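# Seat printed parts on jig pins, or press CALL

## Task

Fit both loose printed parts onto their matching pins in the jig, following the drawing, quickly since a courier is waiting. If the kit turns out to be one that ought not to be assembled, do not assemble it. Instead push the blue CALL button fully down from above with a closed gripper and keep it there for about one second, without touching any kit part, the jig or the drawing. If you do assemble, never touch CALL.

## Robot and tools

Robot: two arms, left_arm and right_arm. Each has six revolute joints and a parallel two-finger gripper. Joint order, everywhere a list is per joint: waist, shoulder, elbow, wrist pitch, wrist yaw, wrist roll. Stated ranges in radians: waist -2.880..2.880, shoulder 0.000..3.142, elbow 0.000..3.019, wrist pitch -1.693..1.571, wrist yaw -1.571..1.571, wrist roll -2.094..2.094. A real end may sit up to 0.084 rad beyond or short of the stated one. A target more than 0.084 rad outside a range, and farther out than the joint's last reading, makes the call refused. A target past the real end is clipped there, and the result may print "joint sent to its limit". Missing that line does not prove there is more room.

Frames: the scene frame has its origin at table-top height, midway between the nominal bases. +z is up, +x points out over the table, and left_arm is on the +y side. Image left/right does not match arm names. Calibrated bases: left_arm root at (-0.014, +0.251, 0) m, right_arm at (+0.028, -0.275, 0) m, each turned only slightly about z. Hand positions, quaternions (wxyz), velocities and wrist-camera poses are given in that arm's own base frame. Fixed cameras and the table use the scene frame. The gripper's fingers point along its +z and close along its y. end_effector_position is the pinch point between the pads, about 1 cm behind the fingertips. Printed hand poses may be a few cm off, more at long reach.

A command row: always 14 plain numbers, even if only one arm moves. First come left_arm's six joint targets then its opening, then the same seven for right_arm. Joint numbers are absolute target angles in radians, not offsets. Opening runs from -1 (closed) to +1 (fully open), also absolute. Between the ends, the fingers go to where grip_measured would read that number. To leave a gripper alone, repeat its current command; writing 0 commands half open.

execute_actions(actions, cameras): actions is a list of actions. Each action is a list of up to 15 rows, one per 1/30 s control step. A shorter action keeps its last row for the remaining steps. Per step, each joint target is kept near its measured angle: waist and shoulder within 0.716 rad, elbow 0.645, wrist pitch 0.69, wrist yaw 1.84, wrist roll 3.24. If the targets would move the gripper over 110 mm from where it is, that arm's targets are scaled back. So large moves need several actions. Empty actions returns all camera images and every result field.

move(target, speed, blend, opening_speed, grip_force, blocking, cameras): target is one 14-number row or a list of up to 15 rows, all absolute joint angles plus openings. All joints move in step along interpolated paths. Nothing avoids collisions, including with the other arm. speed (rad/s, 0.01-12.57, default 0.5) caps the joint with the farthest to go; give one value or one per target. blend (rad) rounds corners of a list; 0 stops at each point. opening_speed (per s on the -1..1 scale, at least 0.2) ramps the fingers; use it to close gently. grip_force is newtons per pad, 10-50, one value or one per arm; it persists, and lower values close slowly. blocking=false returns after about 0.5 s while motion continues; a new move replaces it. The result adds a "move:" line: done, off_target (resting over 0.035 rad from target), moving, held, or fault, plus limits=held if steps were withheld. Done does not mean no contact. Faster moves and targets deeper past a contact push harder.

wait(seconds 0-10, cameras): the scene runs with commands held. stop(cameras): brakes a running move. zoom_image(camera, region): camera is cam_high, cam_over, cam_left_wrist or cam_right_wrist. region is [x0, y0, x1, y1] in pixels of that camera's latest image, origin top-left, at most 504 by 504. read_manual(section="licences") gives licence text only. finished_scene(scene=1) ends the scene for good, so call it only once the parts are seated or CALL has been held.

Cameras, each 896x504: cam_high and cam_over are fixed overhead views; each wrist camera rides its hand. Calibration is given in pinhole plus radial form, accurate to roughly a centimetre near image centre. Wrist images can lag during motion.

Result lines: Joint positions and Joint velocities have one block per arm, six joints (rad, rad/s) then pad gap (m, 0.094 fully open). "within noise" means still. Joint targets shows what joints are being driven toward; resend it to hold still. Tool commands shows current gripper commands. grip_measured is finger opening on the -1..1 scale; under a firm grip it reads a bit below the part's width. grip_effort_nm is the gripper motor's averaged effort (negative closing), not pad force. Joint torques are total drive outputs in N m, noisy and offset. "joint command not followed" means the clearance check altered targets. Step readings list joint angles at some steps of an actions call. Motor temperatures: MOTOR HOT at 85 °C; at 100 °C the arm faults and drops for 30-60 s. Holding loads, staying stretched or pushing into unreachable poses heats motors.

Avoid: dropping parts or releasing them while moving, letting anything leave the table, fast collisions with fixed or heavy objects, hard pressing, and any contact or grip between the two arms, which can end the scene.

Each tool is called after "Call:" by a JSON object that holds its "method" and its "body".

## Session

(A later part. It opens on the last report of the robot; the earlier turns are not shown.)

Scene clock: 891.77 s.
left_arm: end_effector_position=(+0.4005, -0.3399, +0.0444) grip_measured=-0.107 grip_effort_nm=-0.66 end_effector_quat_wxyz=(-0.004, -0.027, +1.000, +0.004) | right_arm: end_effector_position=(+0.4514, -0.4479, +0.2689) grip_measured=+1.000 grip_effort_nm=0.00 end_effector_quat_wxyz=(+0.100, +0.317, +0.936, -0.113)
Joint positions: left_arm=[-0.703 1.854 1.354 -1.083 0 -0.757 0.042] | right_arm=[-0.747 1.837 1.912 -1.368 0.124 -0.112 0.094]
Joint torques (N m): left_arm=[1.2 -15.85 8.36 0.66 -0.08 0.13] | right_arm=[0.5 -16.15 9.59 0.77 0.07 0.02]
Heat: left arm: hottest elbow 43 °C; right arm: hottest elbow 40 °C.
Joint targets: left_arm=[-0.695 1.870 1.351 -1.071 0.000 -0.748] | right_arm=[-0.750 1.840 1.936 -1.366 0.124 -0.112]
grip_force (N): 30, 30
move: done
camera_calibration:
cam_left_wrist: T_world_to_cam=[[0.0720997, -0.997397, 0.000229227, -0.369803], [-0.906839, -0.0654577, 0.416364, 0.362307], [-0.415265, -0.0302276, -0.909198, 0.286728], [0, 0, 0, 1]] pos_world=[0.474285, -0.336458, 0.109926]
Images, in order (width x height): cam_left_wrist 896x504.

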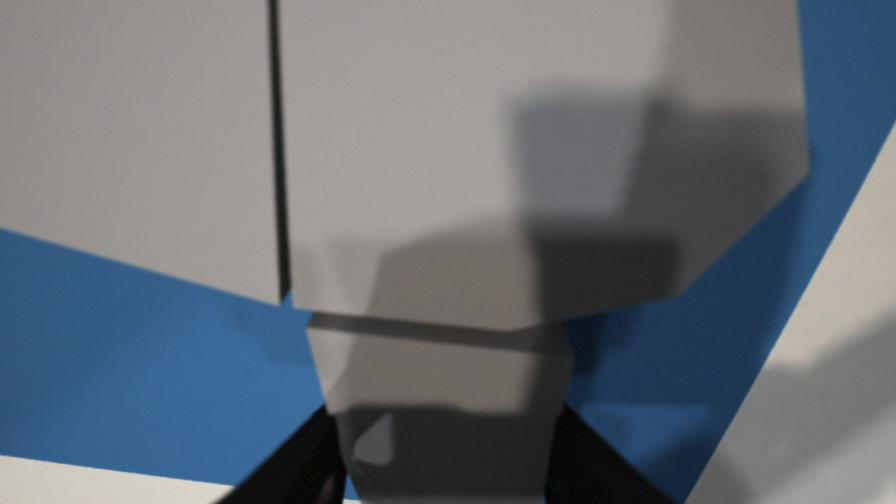

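Call:
{"method": "move", "body": {"target": [[-0.695, 1.889, 1.335, -1.037, 0.0, -0.7476, -0.25, -0.75, 1.840, 1.936, -1.366, 0.124, -0.112, 1.0]], "speed": 0.06, "cameras": ["cam_left_wrist"]}}

Scene clock: 916.43 s.
left_arm: end_effector_position=(+0.4013, -0.3411, +0.0336) grip_measured=-0.107 grip_effort_nm=-0.66 end_effector_quat_wxyz=(-0.003, -0.027, +1.000, +0.001) | right_arm: end_effector_position=(+0.4514, -0.4479, +0.2689) grip_measured=+1.000 grip_effort_nm=0.00 end_effector_quat_wxyz=(+0.100, +0.317, +0.936, -0.113)
Joint positions: left_arm=[-0.703 1.867 1.343 -1.052 0.002 -0.756 0.042] | right_arm=[-0.747 1.837 1.912 -1.368 0.124 -0.112 0.094]
Joint torques (N m): left_arm=[1.55 -15.5 7.9 0.87 -0.12 0.11] | right_arm=[0.5 -15.79 9.65 0.9 0.06 0.05]
Heat: left arm: hottest elbow 41 °C; right arm: hottest elbow 40 °C.
Joint targets: left_arm=[-0.695 1.889 1.335 -1.037 0.000 -0.748] | right_arm=[-0.750 1.840 1.936 -1.366 0.124 -0.112]
grip_force (N): 30, 30
move: done
camera_calibration:
cam_left_wrist: T_world_to_cam=[[0.0716701, -0.997411, 0.00586694, -0.370988], [-0.908295, -0.0628338, 0.413584, 0.369014], [-0.412145, -0.0349705, -0.910447, 0.27445], [0, 0, 0, 1]] pos_world=[0.474876, -0.337244, 0.0994309]
Images, in order (width x height): cam_left_wrist 896x504.

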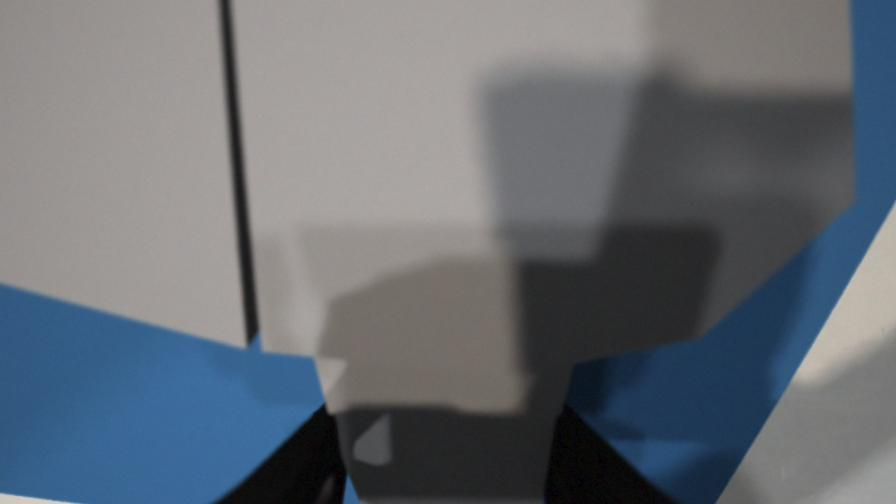

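Call:
{"method": "move", "body": {"target": [[-0.695, 1.893, 1.321, -1.016, 0.0, -0.7476, -0.25, -0.75, 1.840, 1.936, -1.366, 0.124, -0.112, 1.0]], "speed": 0.06, "cameras": ["cam_left_wrist", "cam_over", "cam_high"]}}

Scene clock: 919.17 s.
left_arm: end_effector_position=(+0.4010, -0.3409, +0.0327) grip_measured=-0.107 grip_effort_nm=-0.66 end_effector_quat_wxyz=(-0.002, -0.027, +1.000, +0.000) | right_arm: end_effector_position=(+0.4514, -0.4479, +0.2689) grip_measured=+1.000 grip_effort_nm=0.00 end_effector_quat_wxyz=(+0.100, +0.317, +0.936, -0.113)
Joint positions: left_arm=[-0.703 1.867 1.339 -1.047 0.002 -0.756 0.042] | right_arm=[-0.747 1.837 1.912 -1.368 0.124 -0.112 0.094]
Joint torques (N m): left_arm=[1.44 -14.92 6.98 1.4 -0.12 0.12] | right_arm=[0.26 -16.03 9.65 0.9 0.11 0.02]
Heat: left arm: hottest elbow 41 °C; right arm: hottest elbow 40 °C.
Joint targets: left_arm=[-0.695 1.893 1.321 -1.016 0.000 -0.748] | right_arm=[-0.750 1.840 1.936 -1.366 0.124 -0.112]
grip_force (N): 30, 30
move: done
camera_calibration:
cam_left_wrist: T_world_to_cam=[[0.0713291, -0.997429, 0.00687651, -0.370704], [-0.908788, -0.0621455, 0.412604, 0.369644], [-0.411116, -0.03568, -0.910884, 0.272921], [0, 0, 0, 1]] pos_world=[0.474572, -0.337041, 0.0986317]
Images, in order (width x height): cam_high 896x504, cam_over 896x504, cam_left_wrist 896x504.

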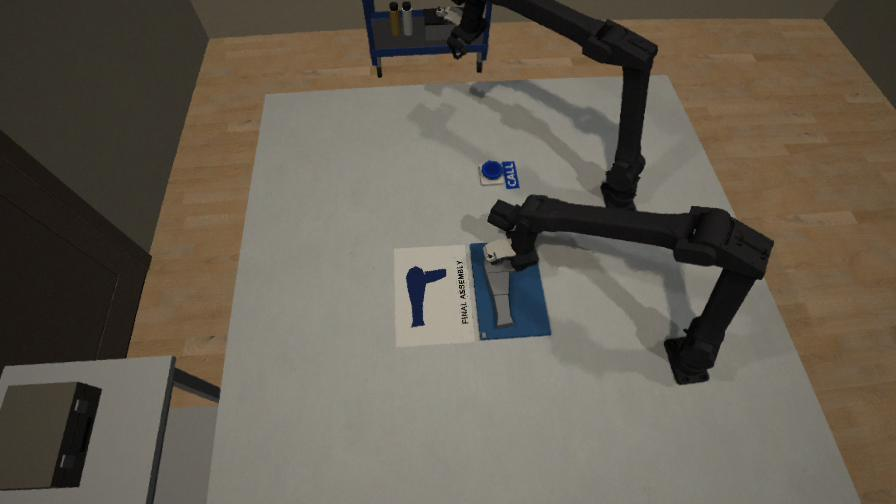

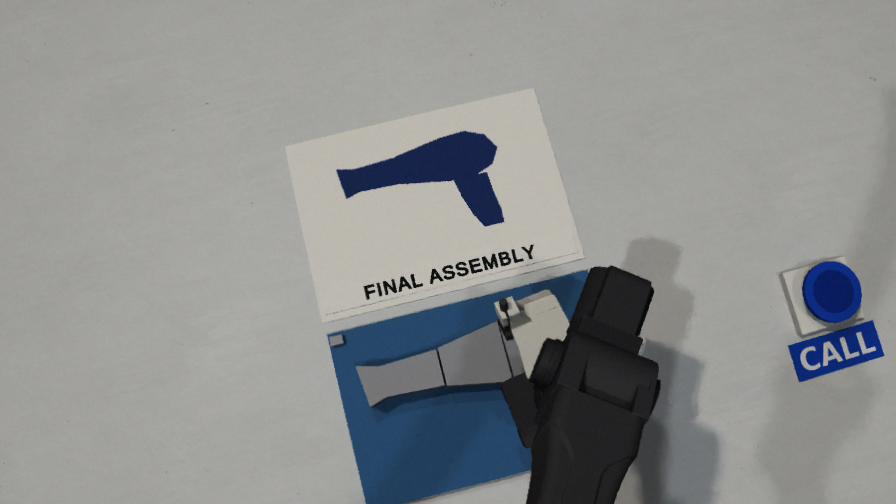

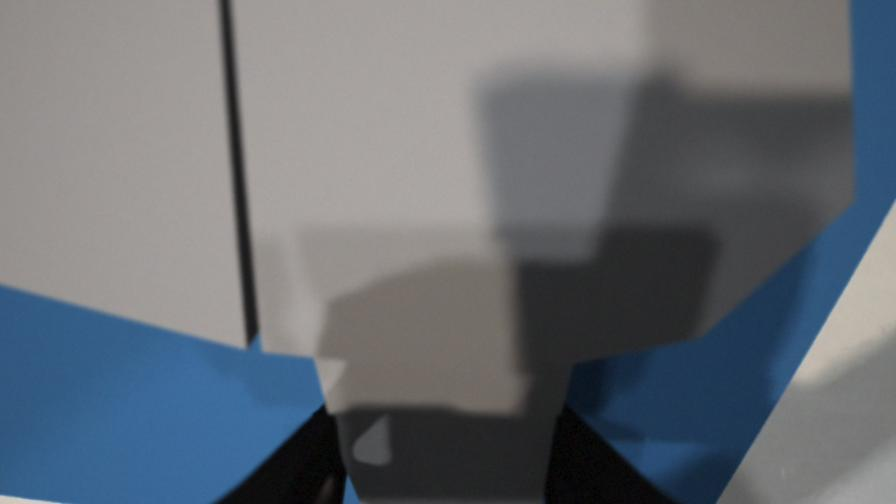

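Call:
{"method": "move", "body": {"target": [[-0.699, 1.842, 1.389, -1.067, 0.0, -0.752, -0.25, -0.75, 1.840, 1.936, -1.366, 0.124, -0.112, 1.0], [-0.699, 1.842, 1.389, -1.067, 0.0, -0.752, 0.25, -0.75, 1.840, 1.936, -1.366, 0.124, -0.112, 1.0]], "speed": 0.15, "opening_speed": 0.4, "cameras": ["cam_left_wrist"]}}

Scene clock: 927.83 s.
left_arm: end_effector_position=(+0.3999, -0.3399, +0.0356) grip_measured=+0.246 grip_effort_nm=0.13 end_effector_quat_wxyz=(-0.004, -0.027, +1.000, +0.002) | right_arm: end_effector_position=(+0.4514, -0.4479, +0.2689) grip_measured=+1.000 grip_effort_nm=0.00 end_effector_quat_wxyz=(+0.100, +0.317, +0.936, -0.113)
Joint positions: left_arm=[-0.703 1.862 1.341 -1.059 0.002 -0.756 0.059] | right_arm=[-0.747 1.837 1.912 -1.368 0.124 -0.112 0.094]
Joint torques (N m): left_arm=[1.14 -18.9 12.6 -0.09 -0.14 0.07] | right_arm=[0.15 -15.68 9.59 0.81 0.09 0.02]
Heat: left arm: hottest elbow 41 °C; right arm: hottest elbow 40 °C.
Joint targets: left_arm=[-0.699 1.842 1.389 -1.067 0.000 -0.752] | right_arm=[-0.750 1.840 1.936 -1.366 0.124 -0.112]
grip_force (N): 30, 30
move: off_target (left_arm); target 2's new numbers were sent with left_arm's elbow 0.049 rad from that target; left_arm: the elbow is farthest, 0.048 rad from its target
camera_calibration:
cam_left_wrist: T_world_to_cam=[[0.071288, -0.997451, 0.00319113, -0.369484], [-0.907085, -0.0634982, 0.416131, 0.366195], [-0.414868, -0.0325598, -0.909299, 0.277615], [0, 0, 0, 1]] pos_world=[0.473683, -0.33625, 0.101229]
Images, in order (width x height): cam_left_wrist 896x504.

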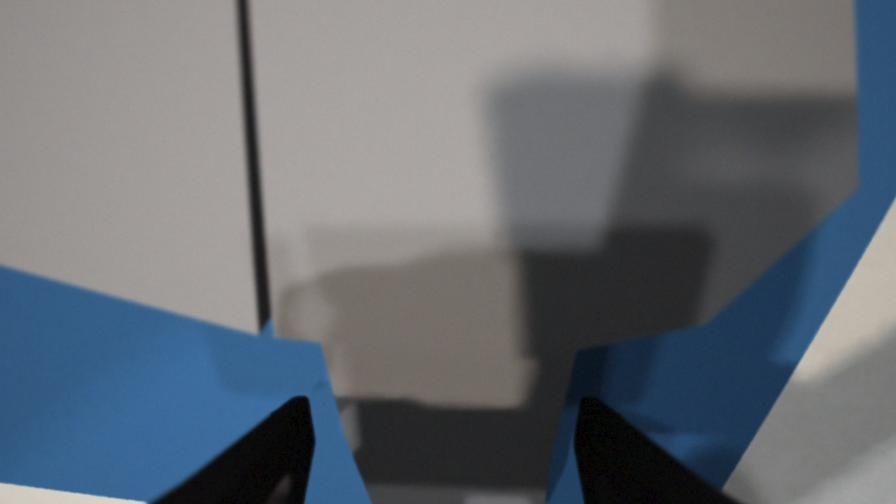

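Call:
{"method": "move", "body": {"target": [[-0.699, 1.767, 1.472, -1.2185, 0.0, -0.752, 0.25, -0.75, 1.840, 1.936, -1.366, 0.124, -0.112, 1.0], [-0.10, 1.60, 1.45, -1.38, 0.0, -0.40, 0.25, -0.75, 1.840, 1.936, -1.366, 0.124, -0.112, 1.0]], "speed": [0.15, 0.6], "blend": [0.02, 0], "cameras": ["cam_left_wrist", "cam_over", "cam_high"]}}

Scene clock: 936.67 s.
left_arm: end_effector_position=(+0.4793, -0.0445, +0.1844) grip_measured=+0.247 grip_effort_nm=0.13 end_effector_quat_wxyz=(+0.002, -0.158, +0.987, -0.001) | right_arm: end_effector_position=(+0.4514, -0.4479, +0.2689) grip_measured=+1.000 grip_effort_nm=0.00 end_effector_quat_wxyz=(+0.100, +0.317, +0.936, -0.113)
Joint positions: left_arm=[-0.092 1.612 1.418 -1.372 0 -0.41 0.059] | right_arm=[-0.747 1.837 1.912 -1.368 0.124 -0.112 0.094]
Joint torques (N m): left_arm=[0.32 -15.15 12.44 -0.12 -0.03 0.14] | right_arm=[0.26 -15.68 9.59 0.76 0.09 0.03]
Heat: left arm: hottest elbow 42 °C; right arm: hottest elbow 40 °C.
Joint targets: left_arm=[-0.100 1.600 1.450 -1.380 0.000 -0.400] | right_arm=[-0.750 1.840 1.936 -1.366 0.124 -0.112]
grip_force (N): 30, 30
move: done
camera_calibration:
cam_left_wrist: T_world_to_cam=[[0.329717, -0.944027, 0.00994603, -0.203816], [-0.864673, -0.297739, 0.404589, 0.366481], [-0.378981, -0.142, -0.914445, 0.434341], [0, 0, 0, 1]] pos_world=[0.548695, -0.0216156, 0.250934]
Images, in order (width x height): cam_high 896x504, cam_over 896x504, cam_left_wrist 896x504.

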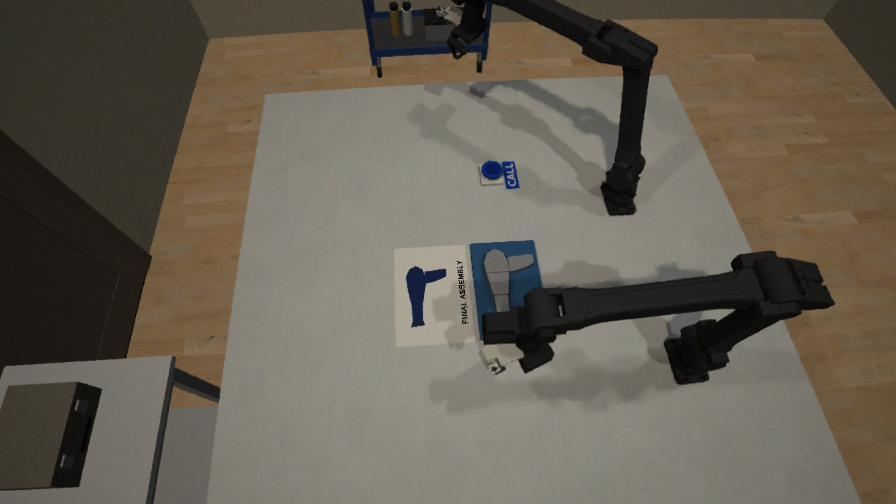

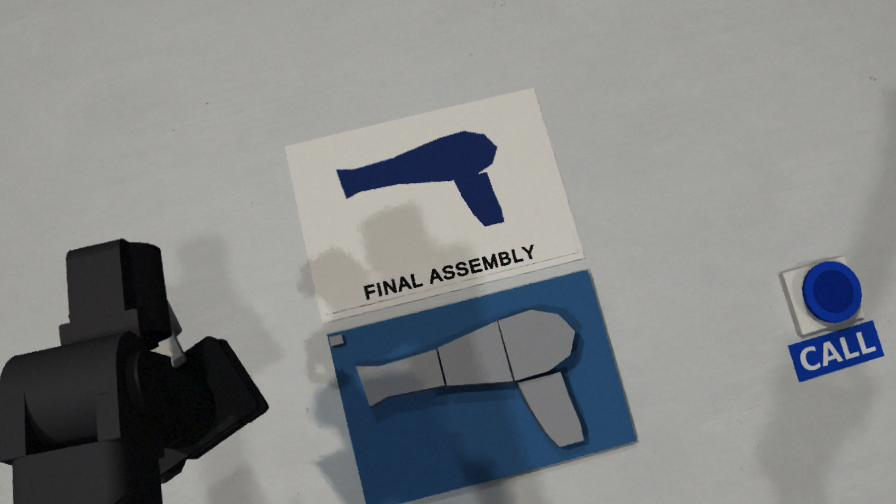

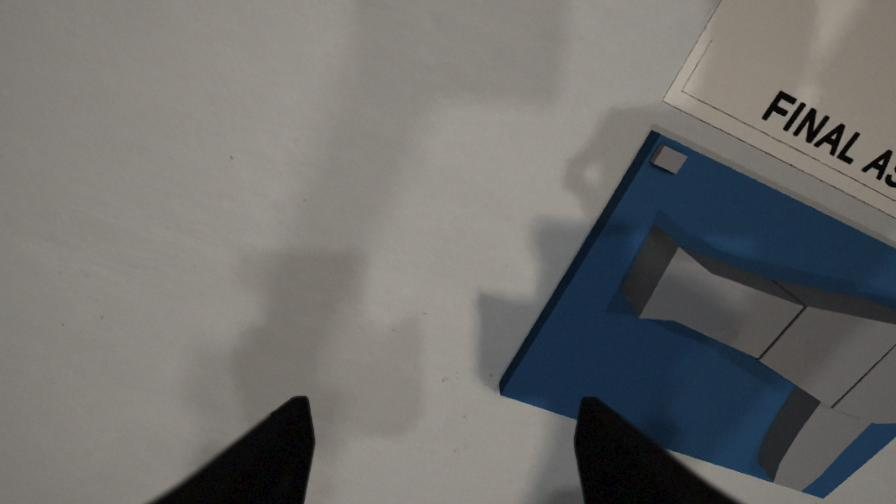

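Call:
{"method": "zoom_image", "body": {"camera": "cam_over", "region": [470, 300, 610, 460]}}

Call:
{"method": "zoom_image", "body": {"camera": "cam_high", "region": [465, 230, 555, 345]}}

Call:
{"method": "zoom_image", "body": {"camera": "cam_left_wrist", "region": [620, 200, 896, 504]}}

Scaled by 3.150 from the camera's 896x504 image, which has a finer 1280x720 frame.

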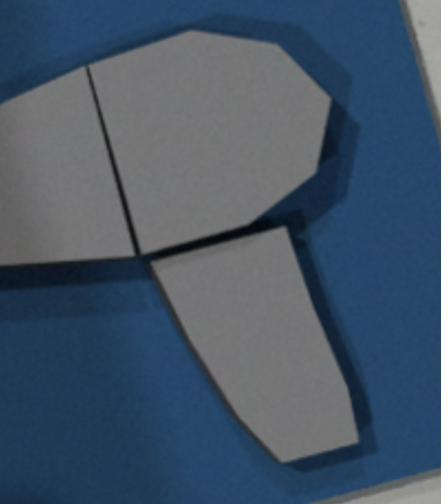

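Scaled by 4.383 from the camera's 896x504 image, which has a finer 1280x720 frame.

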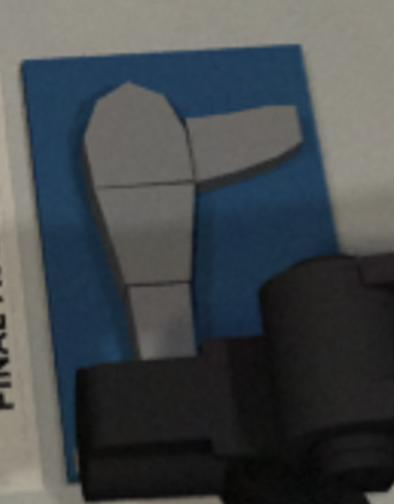

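Scaled by 1.658 from the camera's 896x504 image, which has a finer 1280x720 frame.

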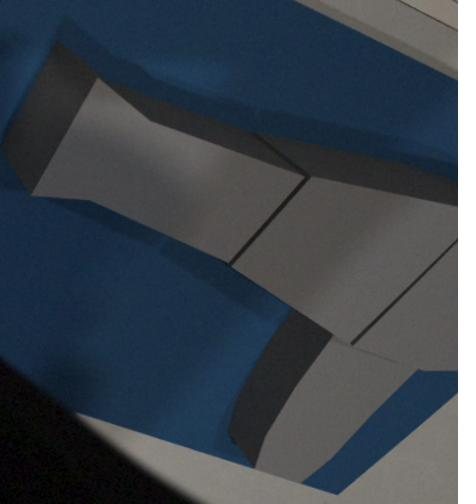

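Call:
{"method": "zoom_image", "body": {"camera": "cam_over", "region": [500, 350, 600, 455]}}

Call:
{"method": "zoom_image", "body": {"camera": "cam_high", "region": [480, 240, 550, 290]}}

Scaled by 4.800 from the camera's 896x504 image, which has a finer 1280x720 frame.

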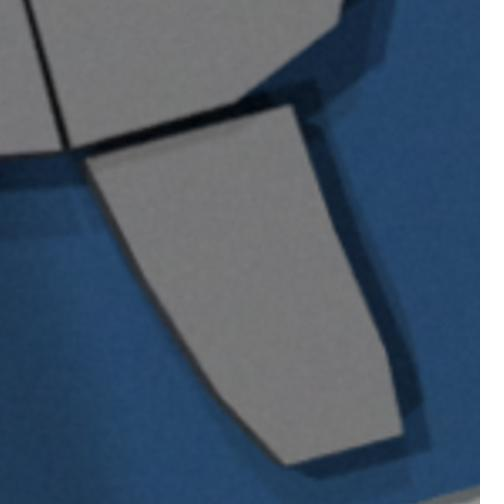

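Scaled by 7.200 from the camera's 896x504 image, which has a finer 1280x720 frame.

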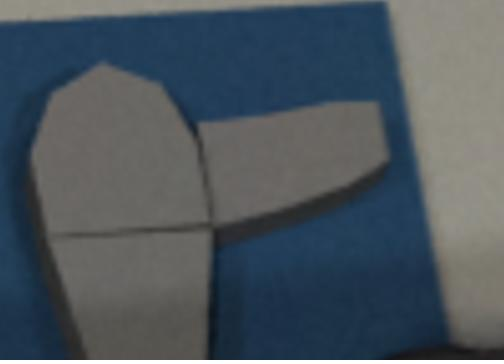

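Call:
{"method": "finished_scene", "body": {"scene": 1}}

The scene is finished: the task was done.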